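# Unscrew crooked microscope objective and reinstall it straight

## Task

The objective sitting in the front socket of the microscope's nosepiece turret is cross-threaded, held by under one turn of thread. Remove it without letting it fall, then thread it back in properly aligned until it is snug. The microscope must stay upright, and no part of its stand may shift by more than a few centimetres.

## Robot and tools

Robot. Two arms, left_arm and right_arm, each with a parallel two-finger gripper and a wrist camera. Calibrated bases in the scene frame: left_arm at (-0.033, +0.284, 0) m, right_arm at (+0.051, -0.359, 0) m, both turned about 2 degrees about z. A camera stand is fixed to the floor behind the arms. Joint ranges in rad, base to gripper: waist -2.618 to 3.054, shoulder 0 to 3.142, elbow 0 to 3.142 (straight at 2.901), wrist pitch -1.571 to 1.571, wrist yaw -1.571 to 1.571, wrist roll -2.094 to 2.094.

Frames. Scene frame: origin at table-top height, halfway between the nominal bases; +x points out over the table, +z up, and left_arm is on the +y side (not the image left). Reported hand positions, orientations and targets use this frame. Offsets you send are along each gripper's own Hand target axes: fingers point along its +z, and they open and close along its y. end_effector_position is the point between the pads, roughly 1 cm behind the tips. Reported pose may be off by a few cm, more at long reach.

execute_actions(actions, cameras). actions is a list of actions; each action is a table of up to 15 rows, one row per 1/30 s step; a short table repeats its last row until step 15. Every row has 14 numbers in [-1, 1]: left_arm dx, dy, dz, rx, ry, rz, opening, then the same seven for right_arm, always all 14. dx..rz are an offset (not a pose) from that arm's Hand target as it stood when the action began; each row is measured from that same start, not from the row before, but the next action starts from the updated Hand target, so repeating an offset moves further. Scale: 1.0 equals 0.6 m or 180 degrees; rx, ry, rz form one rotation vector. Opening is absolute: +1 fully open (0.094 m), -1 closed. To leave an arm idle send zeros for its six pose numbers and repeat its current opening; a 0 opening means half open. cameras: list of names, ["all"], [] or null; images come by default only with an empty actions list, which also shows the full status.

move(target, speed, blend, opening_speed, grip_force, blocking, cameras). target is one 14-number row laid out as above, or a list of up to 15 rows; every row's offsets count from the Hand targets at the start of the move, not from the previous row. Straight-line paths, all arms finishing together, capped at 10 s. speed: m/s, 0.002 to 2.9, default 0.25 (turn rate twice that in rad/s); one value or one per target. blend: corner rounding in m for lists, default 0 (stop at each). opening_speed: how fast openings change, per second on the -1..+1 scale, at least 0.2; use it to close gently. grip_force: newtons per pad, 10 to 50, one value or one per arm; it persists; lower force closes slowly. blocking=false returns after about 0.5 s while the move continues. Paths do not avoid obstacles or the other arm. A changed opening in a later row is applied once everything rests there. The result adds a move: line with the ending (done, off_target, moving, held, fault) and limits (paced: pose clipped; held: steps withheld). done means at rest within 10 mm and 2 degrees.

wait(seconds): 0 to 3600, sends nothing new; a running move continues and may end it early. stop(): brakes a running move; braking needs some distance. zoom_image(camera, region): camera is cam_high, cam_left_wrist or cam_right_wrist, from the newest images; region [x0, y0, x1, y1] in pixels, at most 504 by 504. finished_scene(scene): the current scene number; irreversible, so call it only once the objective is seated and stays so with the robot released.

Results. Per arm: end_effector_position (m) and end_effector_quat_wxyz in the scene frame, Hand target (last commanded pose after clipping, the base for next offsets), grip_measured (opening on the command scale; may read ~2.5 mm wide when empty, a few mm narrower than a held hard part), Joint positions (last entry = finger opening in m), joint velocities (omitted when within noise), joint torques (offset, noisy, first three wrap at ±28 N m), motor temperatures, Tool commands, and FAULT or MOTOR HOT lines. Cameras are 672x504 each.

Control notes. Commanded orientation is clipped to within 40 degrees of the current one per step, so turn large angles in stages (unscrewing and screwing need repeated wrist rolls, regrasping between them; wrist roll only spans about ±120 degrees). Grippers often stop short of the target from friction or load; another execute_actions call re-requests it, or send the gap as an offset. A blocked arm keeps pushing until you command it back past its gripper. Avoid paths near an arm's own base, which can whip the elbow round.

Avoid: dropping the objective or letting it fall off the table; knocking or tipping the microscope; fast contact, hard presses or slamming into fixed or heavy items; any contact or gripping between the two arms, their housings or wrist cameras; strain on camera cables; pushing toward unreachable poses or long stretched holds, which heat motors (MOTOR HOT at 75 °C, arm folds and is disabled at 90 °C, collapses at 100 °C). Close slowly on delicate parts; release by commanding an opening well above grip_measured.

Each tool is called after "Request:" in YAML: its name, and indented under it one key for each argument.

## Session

Request:
execute_actions:
  actions: []

Request:
zoom_image:
  camera: "cam_high"
  region: [180, 140, 420, 380]

Scene clock: 0.00 s.
left_arm: end_effector_position=(+0.2235, +0.2256, +0.0668) grip_measured=+1.000 end_effector_quat_wxyz=(+0.381, -0.052, +0.923, +0.016) | right_arm: end_effector_position=(+0.3669, -0.3162, +0.1354) grip_measured=+1.000 end_effector_quat_wxyz=(+0.395, +0.018, +0.918, -0.027)
Joint positions: left_arm=[-0.467 0.947 0.369 -0.306 -0.411 -0.469 0.094] | right_arm=[0.315 1.079 0.671 -0.383 0.267 0.211 0.094]
Joint velocities: within noise
Joint torques (N m): no reading
Motor temperatures (°C): left_arm=[18 20 24 18 18 17 20] | right_arm=[16 21 21 20 17 17 19]
Heat: left arm: 24 °C; right arm: 21 °C.
Hand target: left_arm +0.2255, +0.2262, +0.0713; +0.387, -0.054, +0.920, +0.017 | right_arm +0.3684, -0.3166, +0.1412; +0.403, +0.021, +0.915, -0.027
Tool commands: left_gripper/opening=+1.0 right_gripper/opening=+1.0
camera_calibration:
cam_left_wrist: T_world_to_cam=[[0.10171, -0.99152, 0.08082, 0.19776], [-0.93192, -0.1234, -0.34102, 0.31345], [0.3481, -0.04064, -0.93658, 0.11108]] pos_world=[0.23333, 0.23928, 0.19495]
cam_right_wrist: T_world_to_cam=[[-0.04705, -0.99117, 0.12397, -0.31357], [-0.92244, -0.0045, -0.38611, 0.44718], [0.38326, -0.13252, -0.91409, 0.05287]] pos_world=[0.37748, -0.30178, 0.25986]

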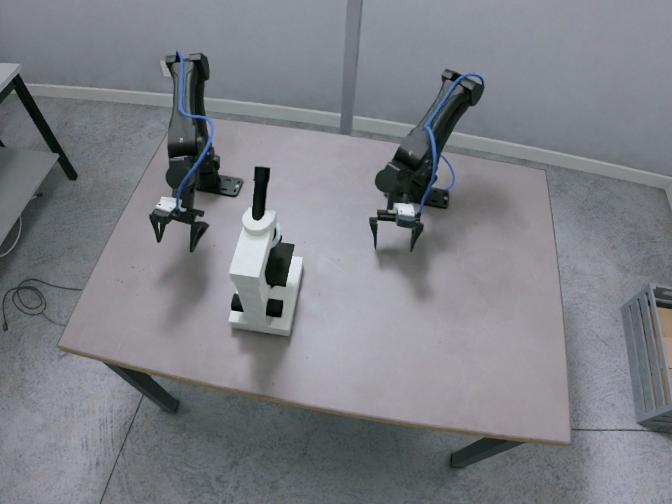

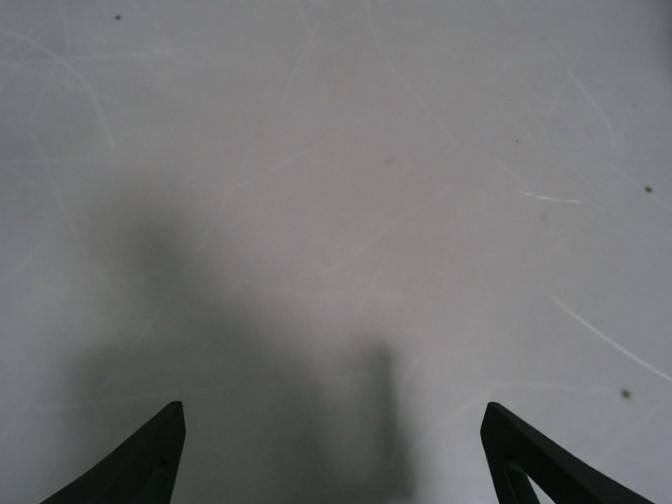

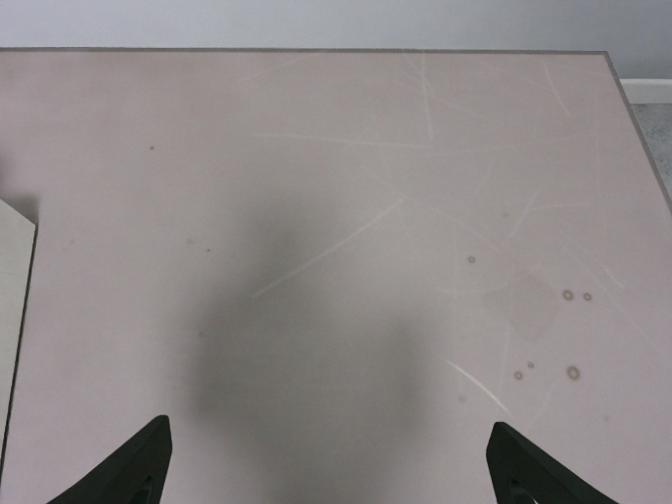

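Scaled by 2.100 from the camera's image (finer frame: 960x720).

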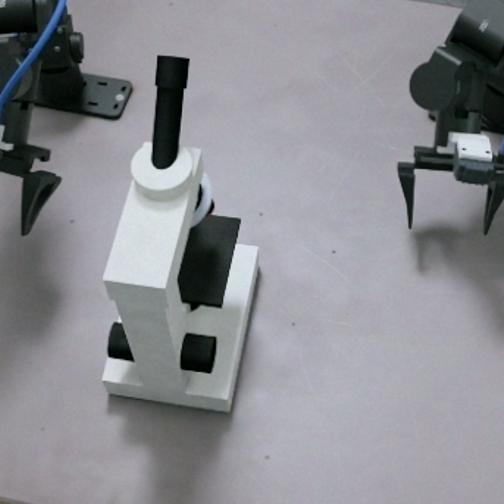

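Request:
move:
  target:
    - [-0.1312,-0.3592,-0.2025,0.1909,-0.2371,0.0815,-0.2,-0.0303,0.1290,-0.1186,-0.4706,-0.1940,-0.1736,-0.5]
  speed: 0.3
  cameras: ["cam_left_wrist", "cam_right_wrist"]

Scene clock: 131.53 s.
left_arm: end_effector_position=(+0.2195, +0.0143, +0.2128) grip_measured=-0.199 end_effector_quat_wxyz=(+0.682, +0.178, +0.687, -0.177) | right_arm: end_effector_position=(+0.3325, -0.2361, +0.1942) grip_measured=-0.497 end_effector_quat_wxyz=(+0.548, -0.438, +0.558, +0.443)
Joint positions: left_arm=[-1.056 1.244 0.347 0.889 -0.586 -0.005 0.038] | right_arm=[-0.185 1.44 0.643 -0.031 -1.562 -0.814 0.024]
Joint torques (N m): left_arm=[-0.43 -2.18 7.12 1.69 0.06 0.02] | right_arm=[0.62 -4.29 7.17 0.83 -0.72 -0.06]
Motor temperatures (°C): left_arm=[18 20 26 24 18 17 19] | right_arm=[16 22 23 25 17 17 19]
Heat: left arm: 26 °C; right arm: 25 °C.
Hand target: left_arm +0.2180, +0.0100, +0.2147; +0.683, +0.183, +0.683, -0.183 | right_arm +0.3329, -0.2349, +0.2000; +0.521, -0.478, +0.521, +0.478
Off the commanded pose: left_arm 0.005 m, 1 deg | right_arm 0.006 m, 8 deg.
joint sent to its limit (right arm) — joint 5 (wrist yaw), lower limit. The joint targets are off in orientation, not in position.
move: off_target (right_arm)
cam_left_wrist: T_world_to_cam=[[-0.53227, -0.84531, 0.04618, 0.12129], [-0.38178, 0.191, -0.9043, 0.32798], [0.7556, -0.49896, -0.42438, 0.04877]] pos_world=[0.15292, 0.06422, 0.31169]
cam_right_wrist: T_world_to_cam=[[0.95964, -0.27552, 0.05638, -0.39556], [-0.06278, -0.40531, -0.91202, 0.16027], [0.27413, 0.87167, -0.40625, 0.30512]] pos_world=[0.30602, -0.30999, 0.29243]

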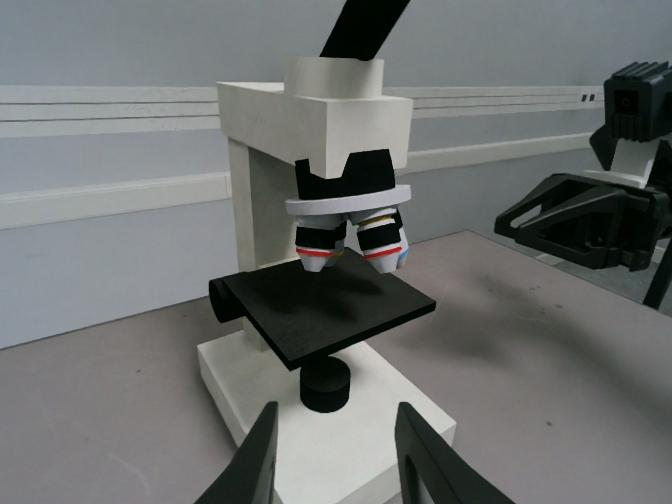

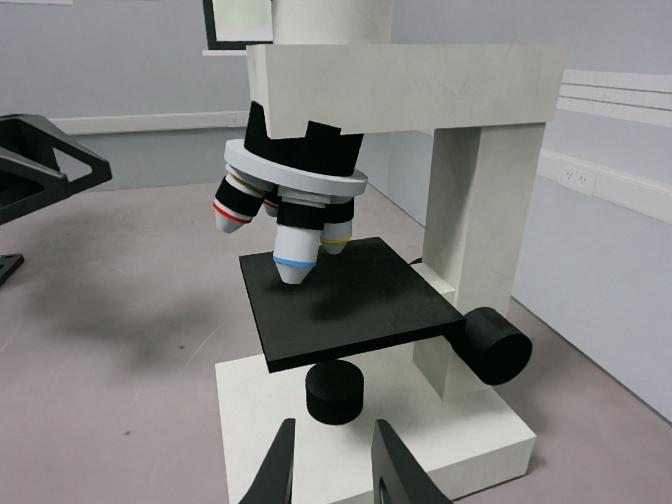

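Request:
zoom_image:
  camera: "cam_right_wrist"
  region: [200, 120, 380, 290]

Request:
zoom_image:
  camera: "cam_left_wrist"
  region: [270, 170, 430, 290]

Scaled by 2.800 from the camera's image (finer frame: 960x720).

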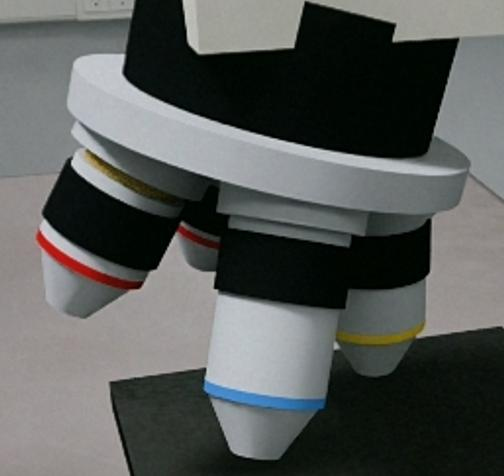

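Scaled by 3.150 from the camera's image (finer frame: 960x720).

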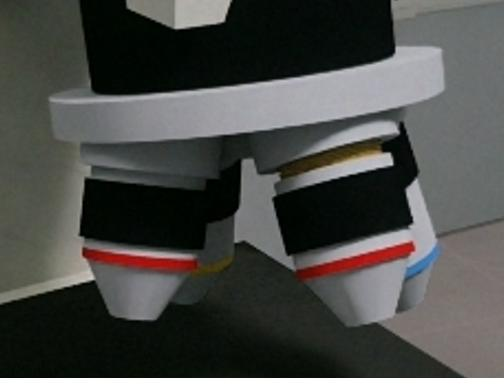

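Request:
zoom_image:
  camera: "cam_right_wrist"
  region: [210, 150, 290, 220]

Request:
zoom_image:
  camera: "cam_left_wrist"
  region: [345, 200, 415, 270]

Scaled by 6.300 from the camera's image (finer frame: 960x720).

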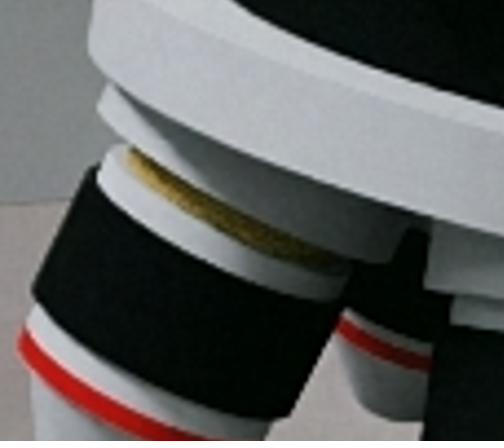

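Scaled by 7.200 from the camera's image (finer frame: 960x720).

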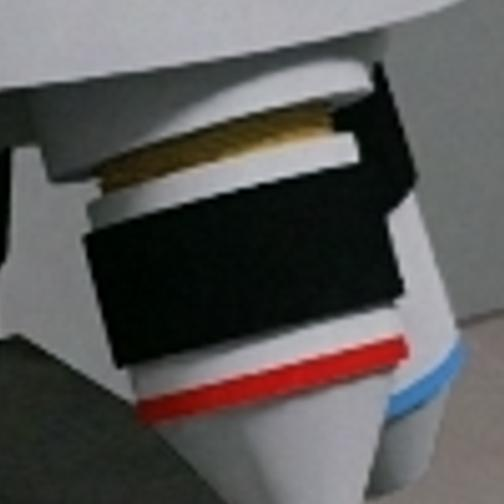

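Request:
move:
  target:
    - [-0.0128,-0.0961,0.1689,-0.2468,0.0088,0.0272,-0.2,0,0,0,0,0,0,-0.5]
  speed: 0.25
  cameras: ["cam_left_wrist", "cam_right_wrist"]

Request:
zoom_image:
  camera: "cam_left_wrist"
  region: [230, 320, 440, 504]

Scene clock: 297.10 s.
left_arm: end_effector_position=(+0.2761, -0.0856, +0.2241) grip_measured=-0.198 end_effector_quat_wxyz=(+0.698, -0.054, +0.703, +0.121) | right_arm: end_effector_position=(+0.3325, -0.2361, +0.1942) grip_measured=-0.497 end_effector_quat_wxyz=(+0.548, -0.438, +0.558, +0.443)
Joint positions: left_arm=[-1.221 2.082 1.297 0.854 -1.506 0.164 0.038] | right_arm=[-0.185 1.44 0.643 -0.031 -1.562 -0.814 0.024]
Joint torques (N m): left_arm=[-0.17 -7.92 8.77 1.16 -0.06 -0.01] | right_arm=[0.64 -4.36 7.15 0.84 -0.71 -0.05]
Motor temperatures (°C): left_arm=[18 20 27 31 18 17 19] | right_arm=[16 22 25 24 18 17 19]
Heat: left arm: 31 °C; right arm: 25 °C.
Hand target: left_arm +0.2769, -0.0906, +0.2225; +0.699, -0.058, +0.702, +0.120 | right_arm +0.3329, -0.2349, +0.2000; +0.521, -0.478, +0.521, +0.478
Off the commanded pose: left_arm 0.005 m, 0 deg | right_arm 0.006 m, 8 deg.
joint sent to its limit (right arm) — joint 5 (wrist yaw), lower limit. The joint targets are off in orientation, not in position.
move: done
cam_left_wrist: T_world_to_cam=[[0.19239, -0.98011, -0.04879, -0.12378], [-0.41996, -0.03729, -0.90677, 0.3705], [0.88692, 0.19494, -0.41878, -0.01717]] pos_world=[0.19464, -0.10415, 0.32273]
cam_right_wrist: T_world_to_cam=[[0.95964, -0.27552, 0.05638, -0.39556], [-0.06278, -0.40531, -0.91202, 0.16027], [0.27413, 0.87167, -0.40625, 0.30512]] pos_world=[0.30602, -0.30999, 0.29243]

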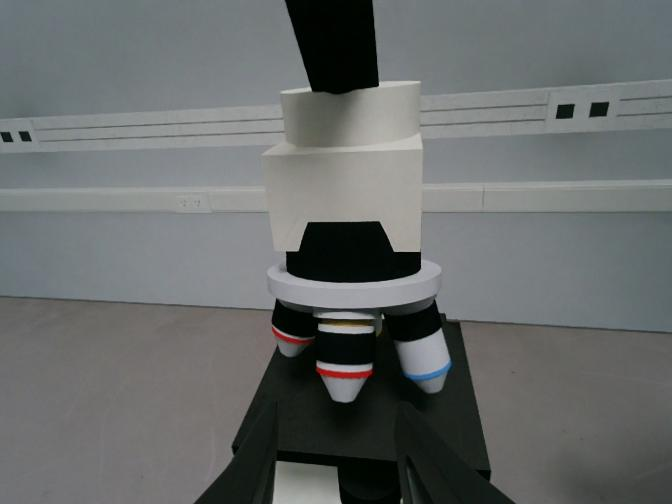

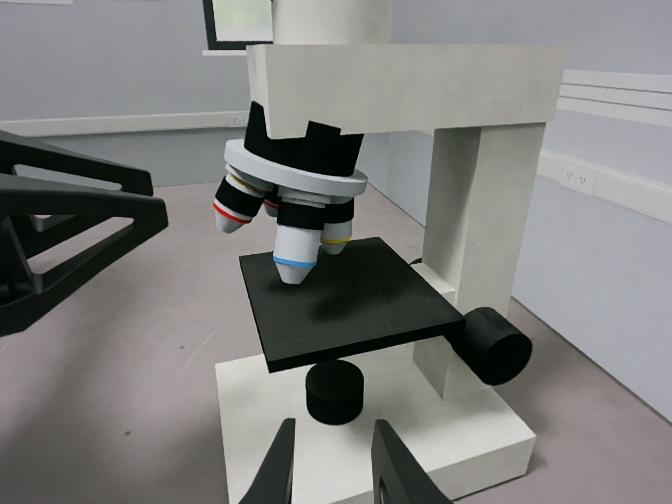

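Scaled by 2.400 from the camera's image (finer frame: 960x720).

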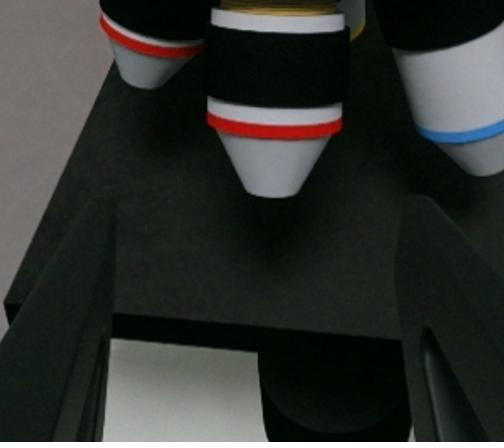

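Request:
move:
  target:
    - [0.0170,0.0006,0.0883,0,0,0,-0.2,0,0,0,0,0,0,-0.5]
  speed: 0.12
  cameras: ["cam_left_wrist", "cam_right_wrist"]

Request:
zoom_image:
  camera: "cam_left_wrist"
  region: [240, 350, 420, 504]

Request:
zoom_image:
  camera: "cam_right_wrist"
  region: [200, 120, 380, 290]

Scene clock: 311.67 s.
left_arm: end_effector_position=(+0.3227, -0.0723, +0.2150) grip_measured=-0.199 end_effector_quat_wxyz=(+0.700, -0.056, +0.702, +0.121) | right_arm: end_effector_position=(+0.3325, -0.2361, +0.1942) grip_measured=-0.497 end_effector_quat_wxyz=(+0.548, -0.438, +0.558, +0.443)
Joint positions: left_arm=[-1.111 2.114 1.311 0.85 -1.399 0.139 0.038] | right_arm=[-0.185 1.44 0.643 -0.031 -1.562 -0.814 0.024]
Joint torques (N m): left_arm=[0.59 -8.24 8.92 1.1 0.05 -0.12] | right_arm=[0.66 -4.36 7.19 0.84 -0.71 -0.07]
Heat: left arm: 28 °C; right arm: 25 °C.
Hand target: left_arm +0.3280, -0.0762, +0.2126; +0.699, -0.058, +0.703, +0.120 | right_arm +0.3329, -0.2349, +0.2000; +0.521, -0.478, +0.521, +0.478
Off the commanded pose: left_arm 0.007 m, 0 deg | right_arm 0.006 m, 8 deg.
joint sent to its limit (right arm) — joint 5 (wrist yaw), lower limit. The joint targets are off in orientation, not in position.
move: done
cam_left_wrist: T_world_to_cam=[[0.19527, -0.97965, -0.0465, -0.12156], [-0.416, -0.0398, -0.90849, 0.38122], [0.88815, 0.19675, -0.4153, -0.06588]] pos_world=[0.24084, -0.09095, 0.31332]
cam_right_wrist: T_world_to_cam=[[0.95964, -0.27552, 0.05638, -0.39556], [-0.06278, -0.40531, -0.91202, 0.16027], [0.27413, 0.87167, -0.40625, 0.30512]] pos_world=[0.30602, -0.30999, 0.29243]

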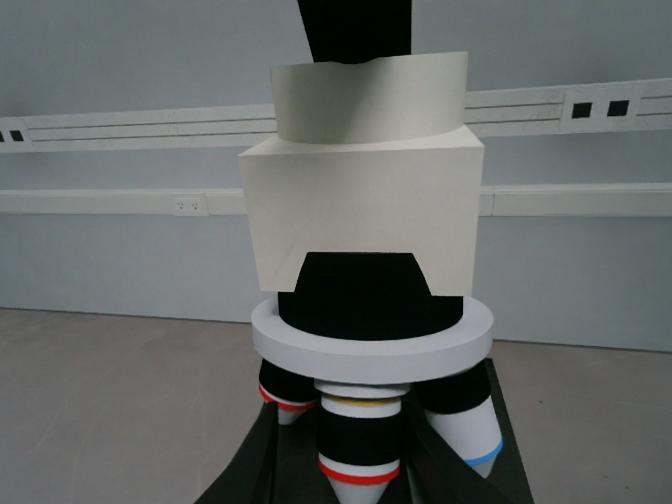

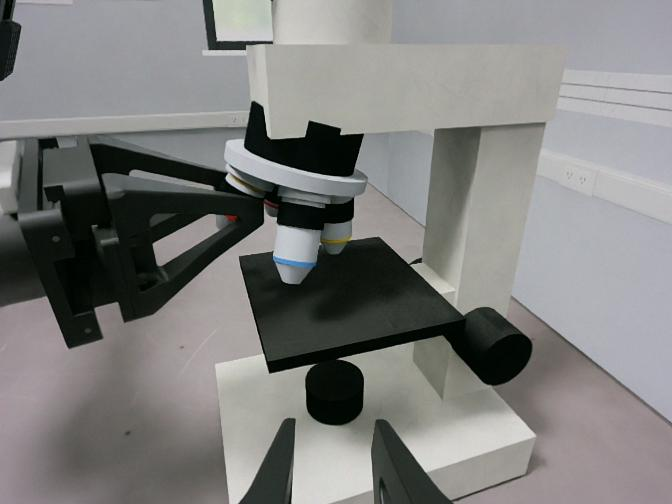

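Scaled by 2.800 from the camera's image (finer frame: 960x720).

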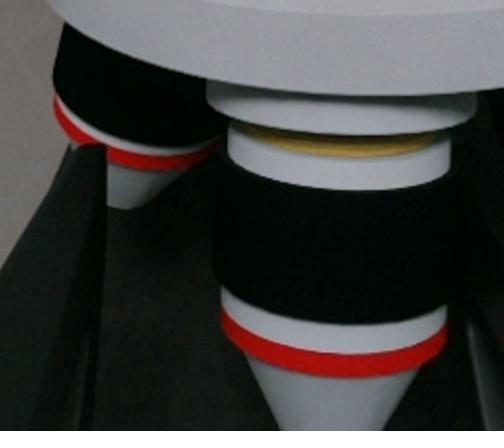

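Scaled by 2.800 from the camera's image (finer frame: 960x720).

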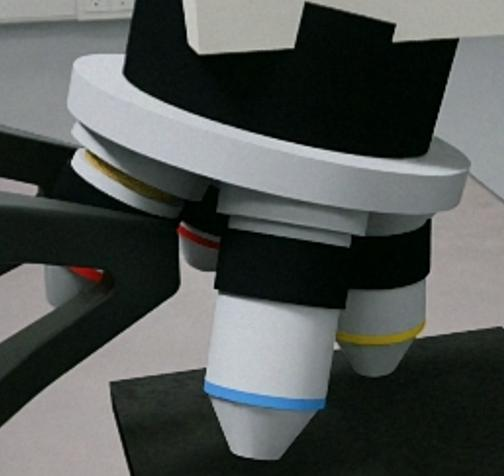

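Request:
move:
  target:
    - [-0.0033,-0.0107,-0.0092,0,0,0,-0.2,0,0,0,0,0,0,-0.5]
  speed: 0.06
  cameras: ["cam_left_wrist"]

Request:
zoom_image:
  camera: "cam_left_wrist"
  region: [240, 350, 420, 504]

Scene clock: 330.27 s.
left_arm: end_effector_position=(+0.3248, -0.0768, +0.2176) grip_measured=-0.199 end_effector_quat_wxyz=(+0.700, -0.060, +0.701, +0.119) | right_arm: end_effector_position=(+0.3325, -0.2361, +0.1942) grip_measured=-0.497 end_effector_quat_wxyz=(+0.548, -0.438, +0.558, +0.443)
Joint positions: left_arm=[-1.111 2.128 1.343 0.842 -1.402 0.138 0.038] | right_arm=[-0.185 1.44 0.643 -0.031 -1.562 -0.814 0.024]
Joint torques (N m): left_arm=[-0.73 -8.29 8.9 1.11 -0.06 -0.07] | right_arm=[0.68 -4.34 7.16 0.84 -0.71 -0.06]
Heat: left arm: 27 °C; right arm: 25 °C.
Hand target: left_arm +0.3243, -0.0840, +0.2141; +0.699, -0.058, +0.703, +0.120 | right_arm +0.3329, -0.2349, +0.2000; +0.521, -0.478, +0.521, +0.478
Off the commanded pose: left_arm 0.008 m, 0 deg | right_arm 0.006 m, 8 deg.
joint sent to its limit (right arm) — joint 5 (wrist yaw), lower limit. The joint targets are off in orientation, not in position.
move: done
cam_left_wrist: T_world_to_cam=[[0.19833, -0.97943, -0.03718, -0.1293], [-0.41259, -0.04902, -0.9096, 0.38267], [0.88906, 0.19574, -0.41383, -0.06659]] pos_world=[0.24274, -0.09485, 0.31571]

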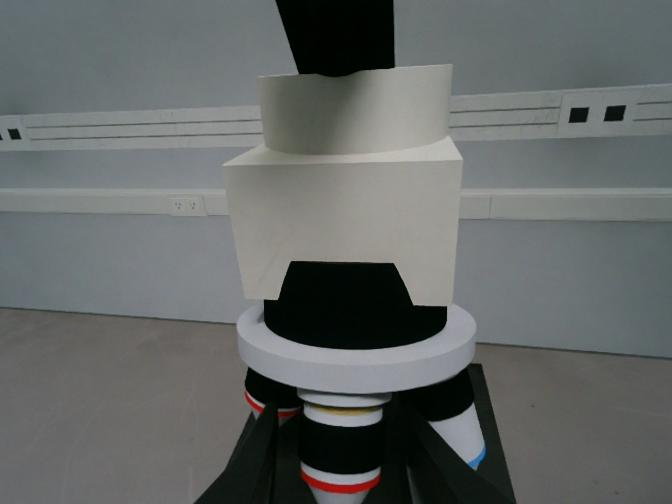

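Scaled by 2.800 from the camera's image (finer frame: 960x720).

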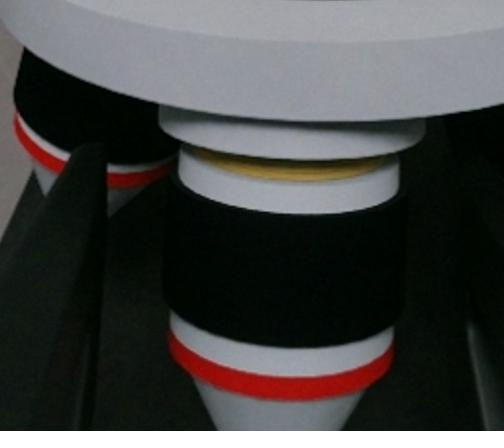

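Request:
move:
  target:
    - [0,0,-0.0117,0,0,0,-0.2,0,0,0,0,0,0,-0.5]
  speed: 0.06
  cameras: ["cam_left_wrist"]

Request:
zoom_image:
  camera: "cam_left_wrist"
  region: [240, 350, 420, 504]

Scene clock: 337.53 s.
left_arm: end_effector_position=(+0.3175, -0.0806, +0.2174) grip_measured=-0.199 end_effector_quat_wxyz=(+0.700, -0.059, +0.702, +0.118) | right_arm: end_effector_position=(+0.3325, -0.2361, +0.1942) grip_measured=-0.497 end_effector_quat_wxyz=(+0.548, -0.438, +0.558, +0.443)
Joint positions: left_arm=[-1.129 2.128 1.343 0.842 -1.417 0.138 0.038] | right_arm=[-0.185 1.44 0.643 -0.031 -1.562 -0.814 0.024]
Joint torques (N m): left_arm=[-0.38 -8.51 8.4 1.1 -0.05 -0.05] | right_arm=[0.68 -4.34 7.19 0.83 -0.71 -0.05]
Heat: left arm: 27 °C; right arm: 25 °C.
Hand target: left_arm +0.3175, -0.0857, +0.2140; +0.699, -0.058, +0.703, +0.120 | right_arm +0.3329, -0.2349, +0.2000; +0.521, -0.478, +0.521, +0.478
Off the commanded pose: left_arm 0.006 m, 0 deg | right_arm 0.006 m, 8 deg.
joint sent to its limit (right arm) — joint 5 (wrist yaw), lower limit. The joint targets are off in orientation, not in position.
move: done
cam_left_wrist: T_world_to_cam=[[0.19534, -0.98003, -0.03732, -0.13069], [-0.41356, -0.04781, -0.90922, 0.37962], [0.88928, 0.19304, -0.41463, -0.0595]] pos_world=[0.23544, -0.09845, 0.31561]

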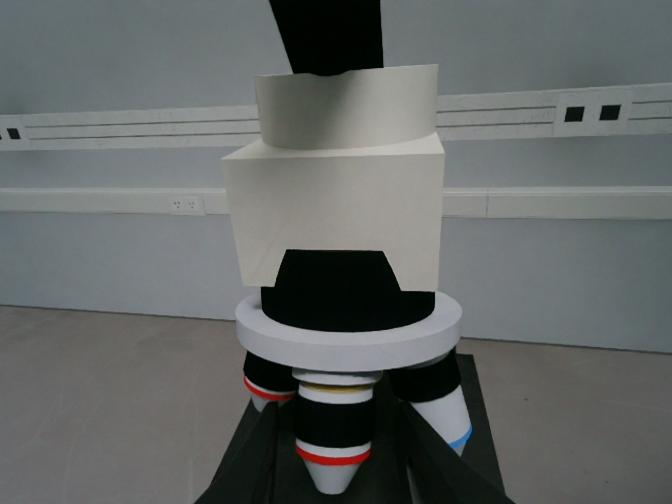

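Scaled by 2.800 from the camera's image (finer frame: 960x720).

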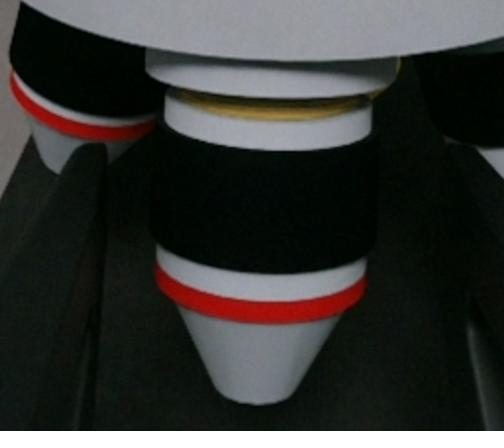

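Request:
move:
  target:
    - [-0.0044,0.0163,0.0065,0.1443,-0.0004,-0.0837,-0.2,0,0,0,0,0,0,-0.5]
  speed: 0.2
  cameras: ["cam_left_wrist"]

Request:
move:
  target:
    - [0.0001,0.0020,0.0006,0.1201,0,-0.0697,-0.2,0,0,0,0,0,0,-0.5]
  speed: 0.2

Request:
move:
  target:
    - [0.0004,0.0018,0,0.0961,0,-0.0558,-0.2,0,0,0,0,0,0,-0.5]
  speed: 0.2
  cameras: ["cam_left_wrist","cam_right_wrist"]

Scene clock: 380.73 s.
left_arm: end_effector_position=(+0.3197, -0.0802, +0.2080) grip_measured=-0.199 end_effector_quat_wxyz=(+0.701, +0.016, +0.702, -0.122) | right_arm: end_effector_position=(+0.3325, -0.2361, +0.1942) grip_measured=-0.497 end_effector_quat_wxyz=(+0.548, -0.438, +0.558, +0.443)
Joint positions: left_arm=[-1.045 1.919 0.979 0.96 -0.888 -0.134 0.038] | right_arm=[-0.185 1.44 0.643 -0.031 -1.562 -0.814 0.024]
Joint torques (N m): left_arm=[0.49 -10.5 5.07 1.56 0.06 -0.09] | right_arm=[0.65 -4.34 7.19 0.84 -0.71 -0.06]
Motor temperatures (°C): left_arm=[18 25 26 27 18 17 19] | right_arm=[16 22 25 23 18 17 19]
Heat: left arm: 27 °C; right arm: 25 °C.
Hand target: left_arm +0.3188, -0.0756, +0.2174; +0.704, +0.010, +0.697, -0.133 | right_arm +0.3329, -0.2349, +0.2000; +0.521, -0.478, +0.521, +0.478
Off the commanded pose: left_arm 0.011 m, 2 deg | right_arm 0.006 m, 8 deg.
joint sent to its limit (right arm) — joint 5 (wrist yaw), lower limit. The joint targets are off in orientation, not in position.
move: off_target (left_arm)
cam_left_wrist: T_world_to_cam=[[-0.24468, -0.95016, 0.19318, -0.03581], [-0.43101, -0.07189, -0.89948, 0.3736], [0.86854, -0.30335, -0.39194, -0.10326]] pos_world=[0.24195, -0.03849, 0.30249]

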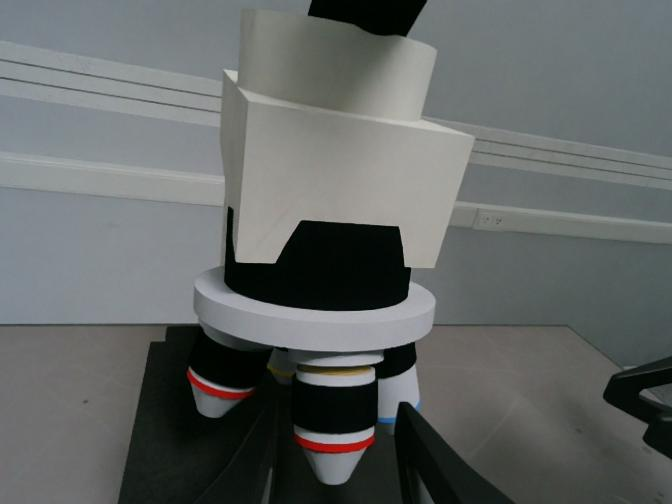

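Scene clock: 382.77 s.
left_arm: end_effector_position=(+0.3202, -0.0785, +0.2087) grip_measured=-0.199 end_effector_quat_wxyz=(+0.666, +0.068, +0.666, -0.329) | right_arm: end_effector_position=(+0.3325, -0.2361, +0.1942) grip_measured=-0.497 end_effector_quat_wxyz=(+0.548, -0.438, +0.558, +0.443)
Joint positions: left_arm=[-0.89 1.868 0.782 1.198 -0.365 -0.316 0.038] | right_arm=[-0.185 1.44 0.643 -0.031 -1.562 -0.814 0.024]
Joint torques (N m): left_arm=[0.58 -8.76 5.14 1.81 0.11 0] | right_arm=[0.68 -4.34 7.2 0.84 -0.71 -0.05]
Heat: left arm: 27 °C; right arm: 25 °C.
Hand target: left_arm +0.3194, -0.0746, +0.2173; +0.671, +0.065, +0.657, -0.337 | right_arm +0.3329, -0.2349, +0.2000; +0.521, -0.478, +0.521, +0.478
Off the commanded pose: left_arm 0.009 m, 1 deg | right_arm 0.006 m, 8 deg.
joint sent to its limit (right arm) — joint 5 (wrist yaw), lower limit. The joint targets are off in orientation, not in position.
move: done

Scene clock: 384.63 s.
left_arm: end_effector_position=(+0.3192, -0.0752, +0.2231) grip_measured=-0.199 end_effector_quat_wxyz=(+0.623, +0.105, +0.602, -0.489) | right_arm: end_effector_position=(+0.3325, -0.2361, +0.1942) grip_measured=-0.497 end_effector_quat_wxyz=(+0.548, -0.438, +0.558, +0.443)
Joint positions: left_arm=[-0.737 1.938 0.745 1.45 0.061 -0.508 0.038] | right_arm=[-0.185 1.44 0.643 -0.031 -1.562 -0.814 0.024]
Joint torques (N m): left_arm=[0.66 -6.15 4.88 1.78 0.06 -0.01] | right_arm=[0.68 -4.36 7.2 0.83 -0.71 -0.05]
Heat: left arm: 27 °C; right arm: 25 °C.
Hand target: left_arm +0.3200, -0.0737, +0.2167; +0.622, +0.108, +0.602, -0.489 | right_arm +0.3329, -0.2349, +0.2000; +0.521, -0.478, +0.521, +0.478
Off the commanded pose: left_arm 0.007 m, 0 deg | right_arm 0.006 m, 8 deg.
joint sent to its limit (right arm) — joint 5 (wrist yaw), lower limit. The joint targets are off in orientation, not in position.
move: done
cam_left_wrist: T_world_to_cam=[[-0.75936, -0.43836, 0.48084, 0.10449], [-0.4686, -0.14426, -0.87155, 0.38763], [0.45142, -0.88715, -0.09587, -0.0723]] pos_world=[0.29363, 0.03759, 0.28067]
cam_right_wrist: T_world_to_cam=[[0.95964, -0.27552, 0.05638, -0.39556], [-0.06278, -0.40531, -0.91202, 0.16027], [0.27413, 0.87167, -0.40625, 0.30512]] pos_world=[0.30602, -0.30999, 0.29243]

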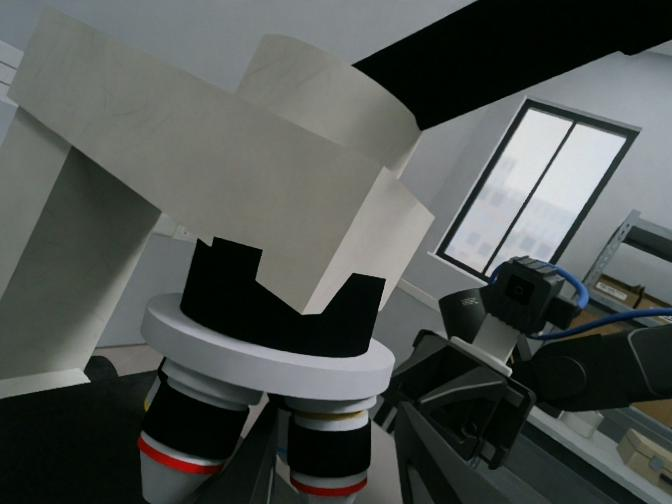

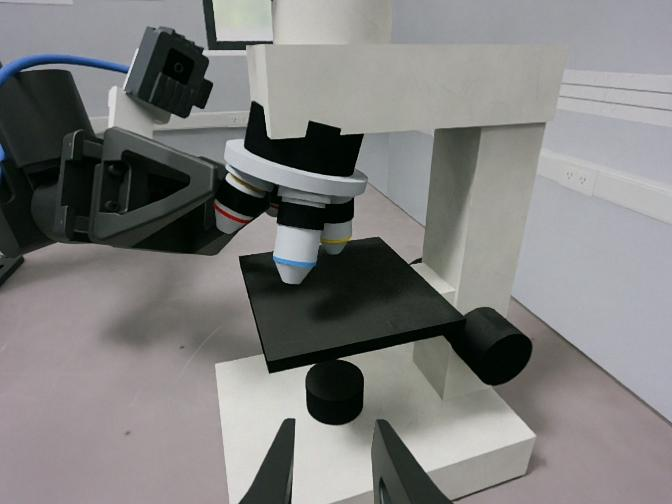

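Request:
move:
  target:
    - [0.0042,-0.0073,0.0044,-0.0961,0,0.0558,-0.2,0,0,0,0,0,0,-0.5]
  speed: 0.2

Request:
move:
  target:
    - [0.0010,-0.0024,0.0006,-0.1201,0,0.0697,-0.2,0,0,0,0,0,0,-0.5]
  speed: 0.2

Request:
move:
  target:
    - [0.0049,-0.0066,0.0014,-0.1442,0,0.0837,-0.2,0,0,0,0,0,0,-0.5]
  speed: 0.2
  cameras: ["cam_left_wrist"]

Request:
zoom_image:
  camera: "cam_left_wrist"
  region: [240, 350, 420, 504]

Scene clock: 401.07 s.
left_arm: end_effector_position=(+0.3180, -0.0762, +0.1954) grip_measured=-0.199 end_effector_quat_wxyz=(+0.660, +0.071, +0.672, -0.328) | right_arm: end_effector_position=(+0.3325, -0.2361, +0.1942) grip_measured=-0.497 end_effector_quat_wxyz=(+0.548, -0.438, +0.558, +0.443)
Joint positions: left_arm=[-0.888 1.887 0.756 1.224 -0.359 -0.323 0.038] | right_arm=[-0.185 1.44 0.643 -0.031 -1.562 -0.814 0.024]
Joint torques (N m): left_arm=[-0.55 -9.69 7.82 1.57 -0.09 0.05] | right_arm=[0.68 -4.36 7.19 0.84 -0.73 -0.05]
Heat: left arm: 30 °C; right arm: 25 °C.
Hand target: left_arm +0.3180, -0.0790, +0.2171; +0.671, +0.065, +0.657, -0.337 | right_arm +0.3329, -0.2349, +0.2000; +0.521, -0.478, +0.521, +0.478
Off the commanded pose: left_arm 0.022 m, 2 deg | right_arm 0.006 m, 8 deg.
joint sent to its limit (right arm) — joint 5 (wrist yaw), lower limit. The joint targets are off in orientation, not in position.
move: off_target (left_arm)

Scene clock: 403.03 s.
left_arm: end_effector_position=(+0.3162, -0.0739, +0.2194) grip_measured=-0.199 end_effector_quat_wxyz=(+0.705, +0.007, +0.696, -0.136) | right_arm: end_effector_position=(+0.3325, -0.2361, +0.1942) grip_measured=-0.497 end_effector_quat_wxyz=(+0.548, -0.438, +0.558, +0.443)
Joint positions: left_arm=[-1.043 1.879 0.952 0.978 -0.88 -0.142 0.038] | right_arm=[-0.185 1.44 0.643 -0.031 -1.562 -0.814 0.024]
Joint torques (N m): left_arm=[-0.51 -6.35 8.66 1.39 -0.07 0.04] | right_arm=[0.64 -4.33 7.17 0.83 -0.71 -0.06]
Heat: left arm: 30 °C; right arm: 25 °C.
Hand target: left_arm +0.3174, -0.0806, +0.2171; +0.704, +0.010, +0.697, -0.133 | right_arm +0.3329, -0.2349, +0.2000; +0.521, -0.478, +0.521, +0.478
Off the commanded pose: left_arm 0.007 m, 1 deg | right_arm 0.006 m, 8 deg.
joint sent to its limit (right arm) — joint 5 (wrist yaw), lower limit. The joint targets are off in orientation, not in position.
move: done

Scene clock: 405.30 s.
left_arm: end_effector_position=(+0.3176, -0.0787, +0.2166) grip_measured=-0.199 end_effector_quat_wxyz=(+0.698, -0.054, +0.703, +0.122) | right_arm: end_effector_position=(+0.3325, -0.2361, +0.1942) grip_measured=-0.497 end_effector_quat_wxyz=(+0.548, -0.438, +0.558, +0.443)
Joint positions: left_arm=[-1.127 2.12 1.335 0.819 -1.416 0.13 0.038] | right_arm=[-0.185 1.44 0.643 -0.031 -1.562 -0.814 0.024]
Joint torques (N m): left_arm=[-0.59 -8.23 8.84 1.26 -0.08 -0.04] | right_arm=[0.7 -4.37 7.2 0.84 -0.72 -0.06]
Heat: left arm: 30 °C; right arm: 25 °C.
Hand target: left_arm +0.3175, -0.0850, +0.2150; +0.700, -0.058, +0.702, +0.119 | right_arm +0.3329, -0.2349, +0.2000; +0.521, -0.478, +0.521, +0.478
Off the commanded pose: left_arm 0.007 m, 1 deg | right_arm 0.006 m, 8 deg.
joint sent to its limit (right arm) — joint 5 (wrist yaw), lower limit. The joint targets are off in orientation, not in position.
move: done
cam_left_wrist: T_world_to_cam=[[0.19533, -0.97945, -0.05025, -0.12594], [-0.41937, -0.0371, -0.90706, 0.38124], [0.88655, 0.19825, -0.418, -0.05827]] pos_world=[0.23614, -0.09766, 0.31512]

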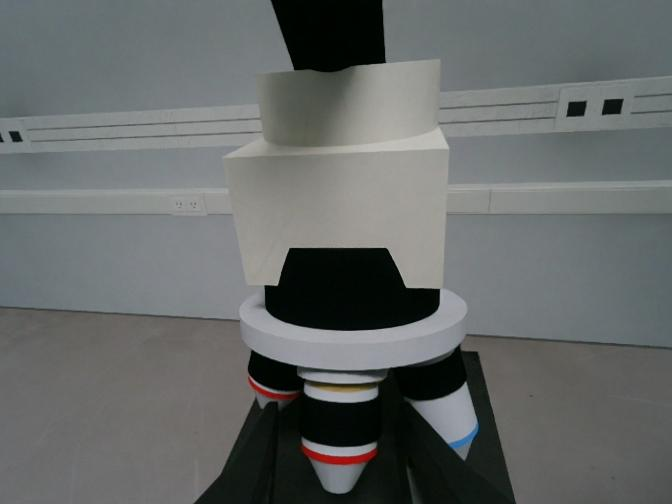

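Scaled by 2.800 from the camera's image (finer frame: 960x720).

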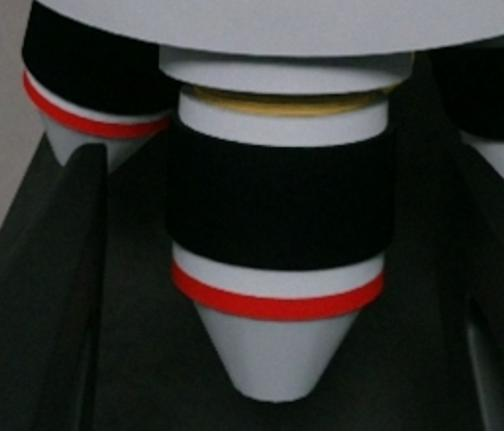

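Request:
move:
  target:
    - [0,0,0,0,0,0,-0.6,0,0,0,0,0,0,-0.5]
    - [-0.0173,0.0106,0.0009,0.1442,0,-0.0837,-0.6,0,0,0,0,0,0,-0.5]
    - [-0.0162,0.0067,0.0004,0.2643,0,-0.1534,-0.6,0,0,0,0,0,0,-0.5]
    - [0.0001,0.0009,0.0025,0.3604,0,-0.2092,-0.6,0,0,0,0,0,0,-0.5]
  speed: 0.15
  blend: [0,0.01,0.01,0]
  opening_speed: 0.8
  cameras: ["cam_left_wrist","cam_right_wrist"]

Request:
zoom_image:
  camera: "cam_left_wrist"
  region: [240, 350, 420, 504]

Request:
zoom_image:
  camera: "cam_right_wrist"
  region: [200, 120, 380, 290]

Scene clock: 438.83 s.
left_arm: end_effector_position=(+0.3189, -0.0852, +0.2145) grip_measured=-0.501 end_effector_quat_wxyz=(+0.618, +0.107, +0.610, -0.484) | right_arm: end_effector_position=(+0.3325, -0.2361, +0.1942) grip_measured=-0.497 end_effector_quat_wxyz=(+0.548, -0.438, +0.558, +0.443)
Joint positions: left_arm=[-0.76 1.965 0.767 1.433 0.038 -0.5 0.023] | right_arm=[-0.185 1.44 0.643 -0.031 -1.562 -0.814 0.024]
Joint torques (N m): left_arm=[0.53 -6.64 5.14 1.91 0.1 -0.03] | right_arm=[0.69 -4.3 7.19 0.84 -0.72 -0.06]
Heat: left arm: 29 °C; right arm: 25 °C.
Hand target: left_arm +0.3188, -0.0841, +0.2150; +0.622, +0.108, +0.602, -0.489 | right_arm +0.3329, -0.2349, +0.2000; +0.521, -0.478, +0.521, +0.478
Off the commanded pose: left_arm 0.001 m, 1 deg | right_arm 0.006 m, 8 deg.
joint sent to its limit (right arm) — joint 5 (wrist yaw), lower limit. The joint targets are off in orientation, not in position.
move: done
cam_left_wrist: T_world_to_cam=[[-0.75188, -0.44786, 0.48383, 0.1002], [-0.48018, -0.13086, -0.86735, 0.38253], [0.45177, -0.88448, -0.11666, -0.07727]] pos_world=[0.29393, 0.02659, 0.27429]
cam_right_wrist: T_world_to_cam=[[0.95964, -0.27552, 0.05638, -0.39556], [-0.06278, -0.40531, -0.91202, 0.16027], [0.27413, 0.87167, -0.40625, 0.30512]] pos_world=[0.30602, -0.30999, 0.29243]

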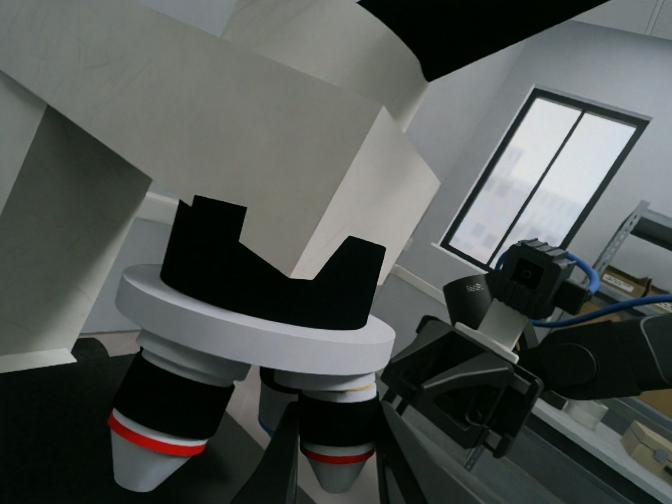

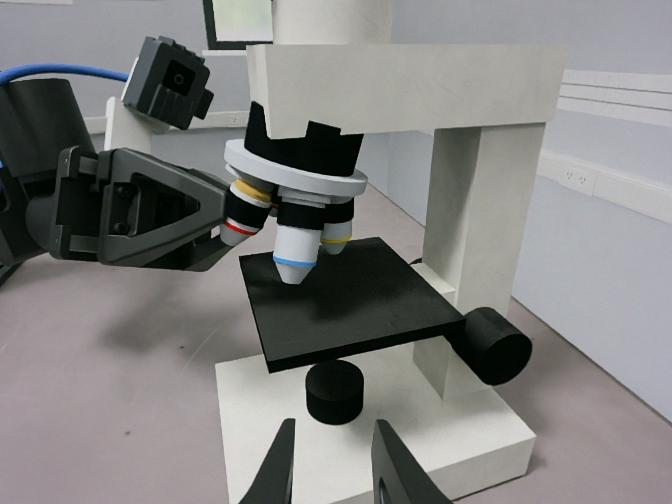

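Scaled by 2.800 from the camera's image (finer frame: 960x720).

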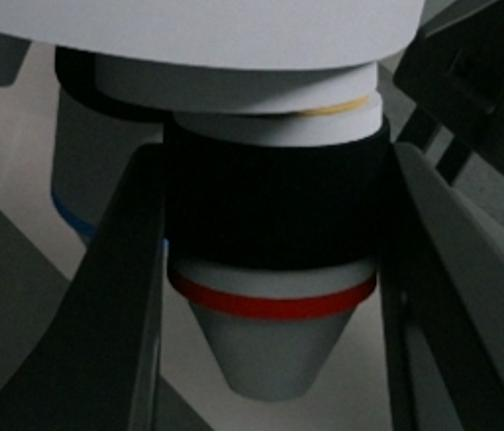

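Scaled by 2.800 from the camera's image (finer frame: 960x720).

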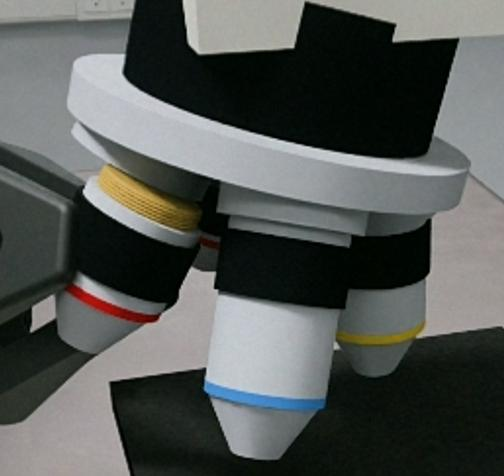

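Request:
zoom_image:
  camera: "cam_right_wrist"
  region: [210, 160, 290, 230]

Request:
zoom_image:
  camera: "cam_left_wrist"
  region: [250, 365, 410, 504]

Scaled by 6.300 from the camera's image (finer frame: 960x720).

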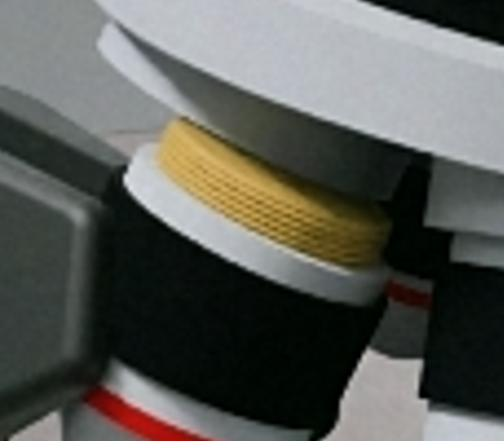

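Scaled by 3.150 from the camera's image (finer frame: 960x720).

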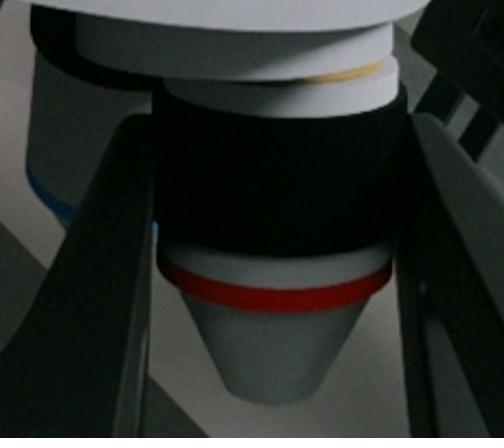

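Request:
move:
  target:
    - [0.0208,0.0082,-0.0140,-0.0126,0.0188,-0.0140,-0.6,0,0,0,0,0,0,-0.5]
  speed: 0.06
  cameras: ["cam_left_wrist","cam_right_wrist"]

Request:
zoom_image:
  camera: "cam_right_wrist"
  region: [200, 150, 300, 250]

Request:
zoom_image:
  camera: "cam_left_wrist"
  region: [250, 330, 410, 490]

Scene clock: 507.67 s.
left_arm: end_effector_position=(+0.3173, -0.0837, +0.1939) grip_measured=-0.501 end_effector_quat_wxyz=(+0.592, +0.098, +0.638, -0.483) | right_arm: end_effector_position=(+0.3325, -0.2361, +0.1942) grip_measured=-0.497 end_effector_quat_wxyz=(+0.548, -0.438, +0.558, +0.443)
Joint positions: left_arm=[-0.76 1.965 0.74 1.392 0.038 -0.539 0.023] | right_arm=[-0.185 1.44 0.643 -0.031 -1.562 -0.814 0.024]
Joint torques (N m): left_arm=[-0.14 -8.76 4.41 1.74 -0.04 -0.04] | right_arm=[0.61 -4.36 7.16 0.83 -0.72 -0.07]
Motor temperatures (°C): left_arm=[18 25 25 32 18 17 21] | right_arm=[16 23 26 23 18 17 19]
Heat: left arm: 32 °C; right arm: 26 °C.
Hand target: left_arm +0.3145, -0.0816, +0.2000; +0.595, +0.097, +0.632, -0.487 | right_arm +0.3329, -0.2349, +0.2000; +0.521, -0.478, +0.521, +0.478
Off the commanded pose: left_arm 0.007 m, 1 deg | right_arm 0.006 m, 8 deg.
joint sent to its limit (right arm) — joint 5 (wrist yaw), lower limit. The joint targets are off in orientation, not in position.
move: done
cam_left_wrist: T_world_to_cam=[[-0.71708, -0.45372, 0.5291, 0.08925], [-0.54569, -0.1068, -0.83115, 0.37978], [0.43362, -0.88472, -0.171, -0.06134]] pos_world=[0.29784, 0.02679, 0.25795]
cam_right_wrist: T_world_to_cam=[[0.95964, -0.27552, 0.05638, -0.39556], [-0.06278, -0.40531, -0.91202, 0.16027], [0.27413, 0.87167, -0.40625, 0.30512]] pos_world=[0.30602, -0.30999, 0.29243]

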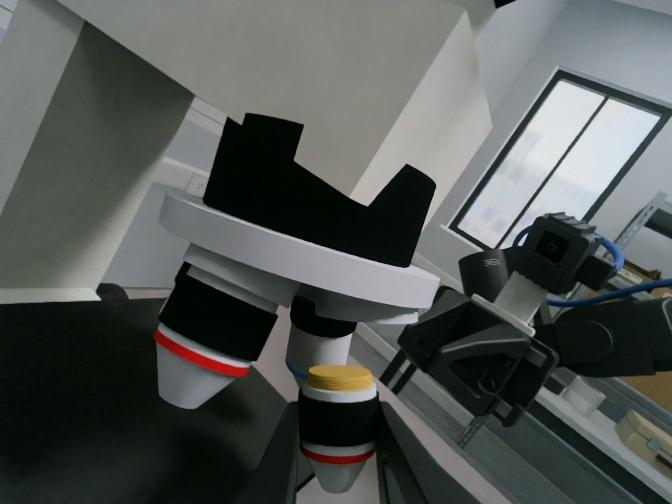

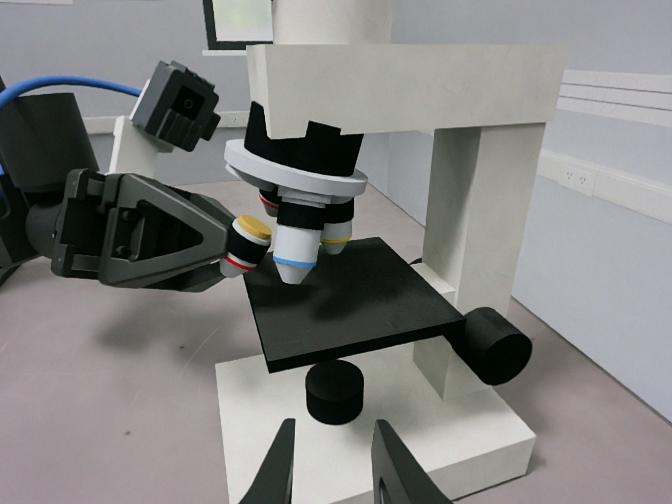

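Scaled by 5.040 from the camera's image (finer frame: 960x720).

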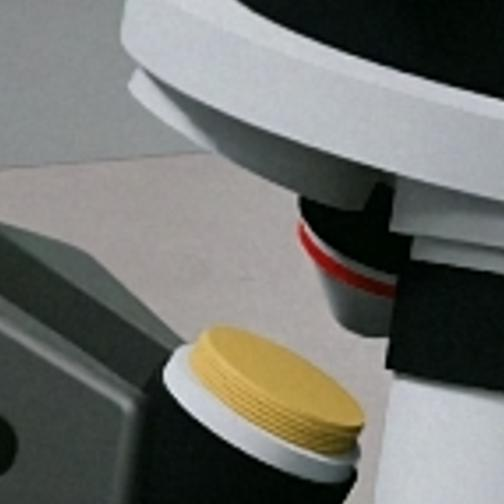

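Scaled by 3.150 from the camera's image (finer frame: 960x720).

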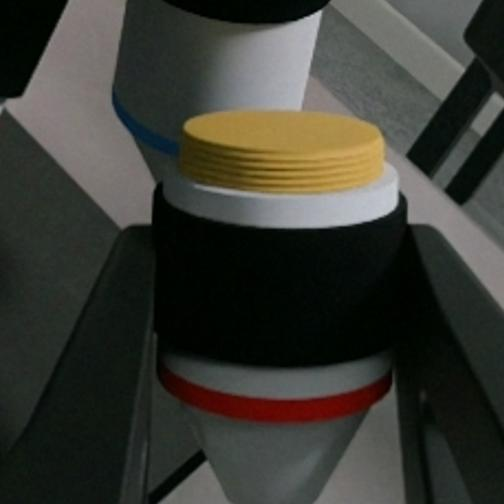

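Request:
zoom_image:
  camera: "cam_left_wrist"
  region: [290, 355, 390, 425]

Request:
zoom_image:
  camera: "cam_left_wrist"
  region: [290, 424, 390, 494]

Request:
zoom_image:
  camera: "cam_right_wrist"
  region: [215, 205, 285, 255]

Request:
zoom_image:
  camera: "cam_right_wrist"
  region: [220, 150, 290, 200]

Scaled by 5.040 from the camera's image (finer frame: 960x720).

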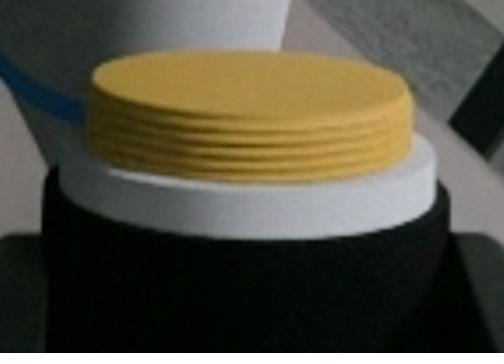

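Scaled by 5.040 from the camera's image (finer frame: 960x720).

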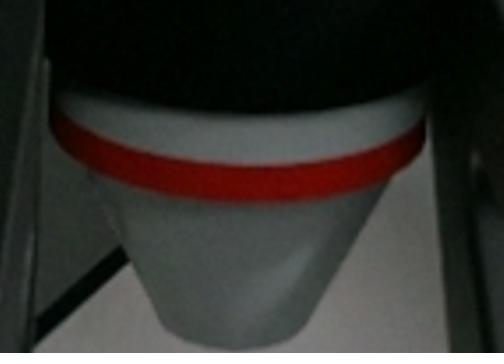

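Scaled by 7.200 from the camera's image (finer frame: 960x720).

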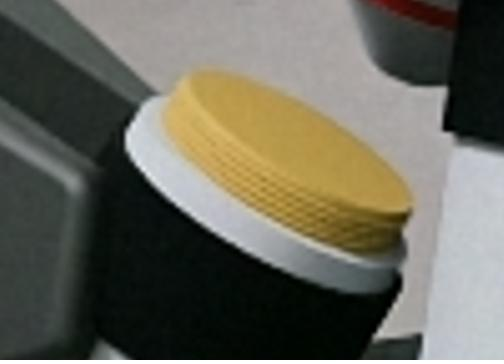

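Scaled by 7.200 from the camera's image (finer frame: 960x720).

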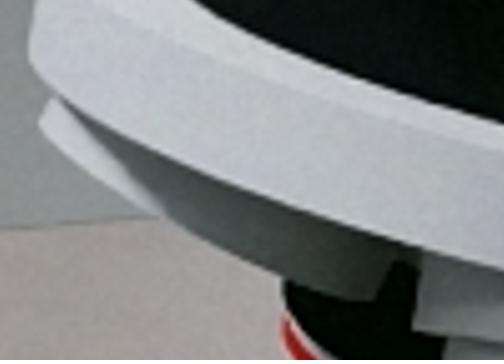

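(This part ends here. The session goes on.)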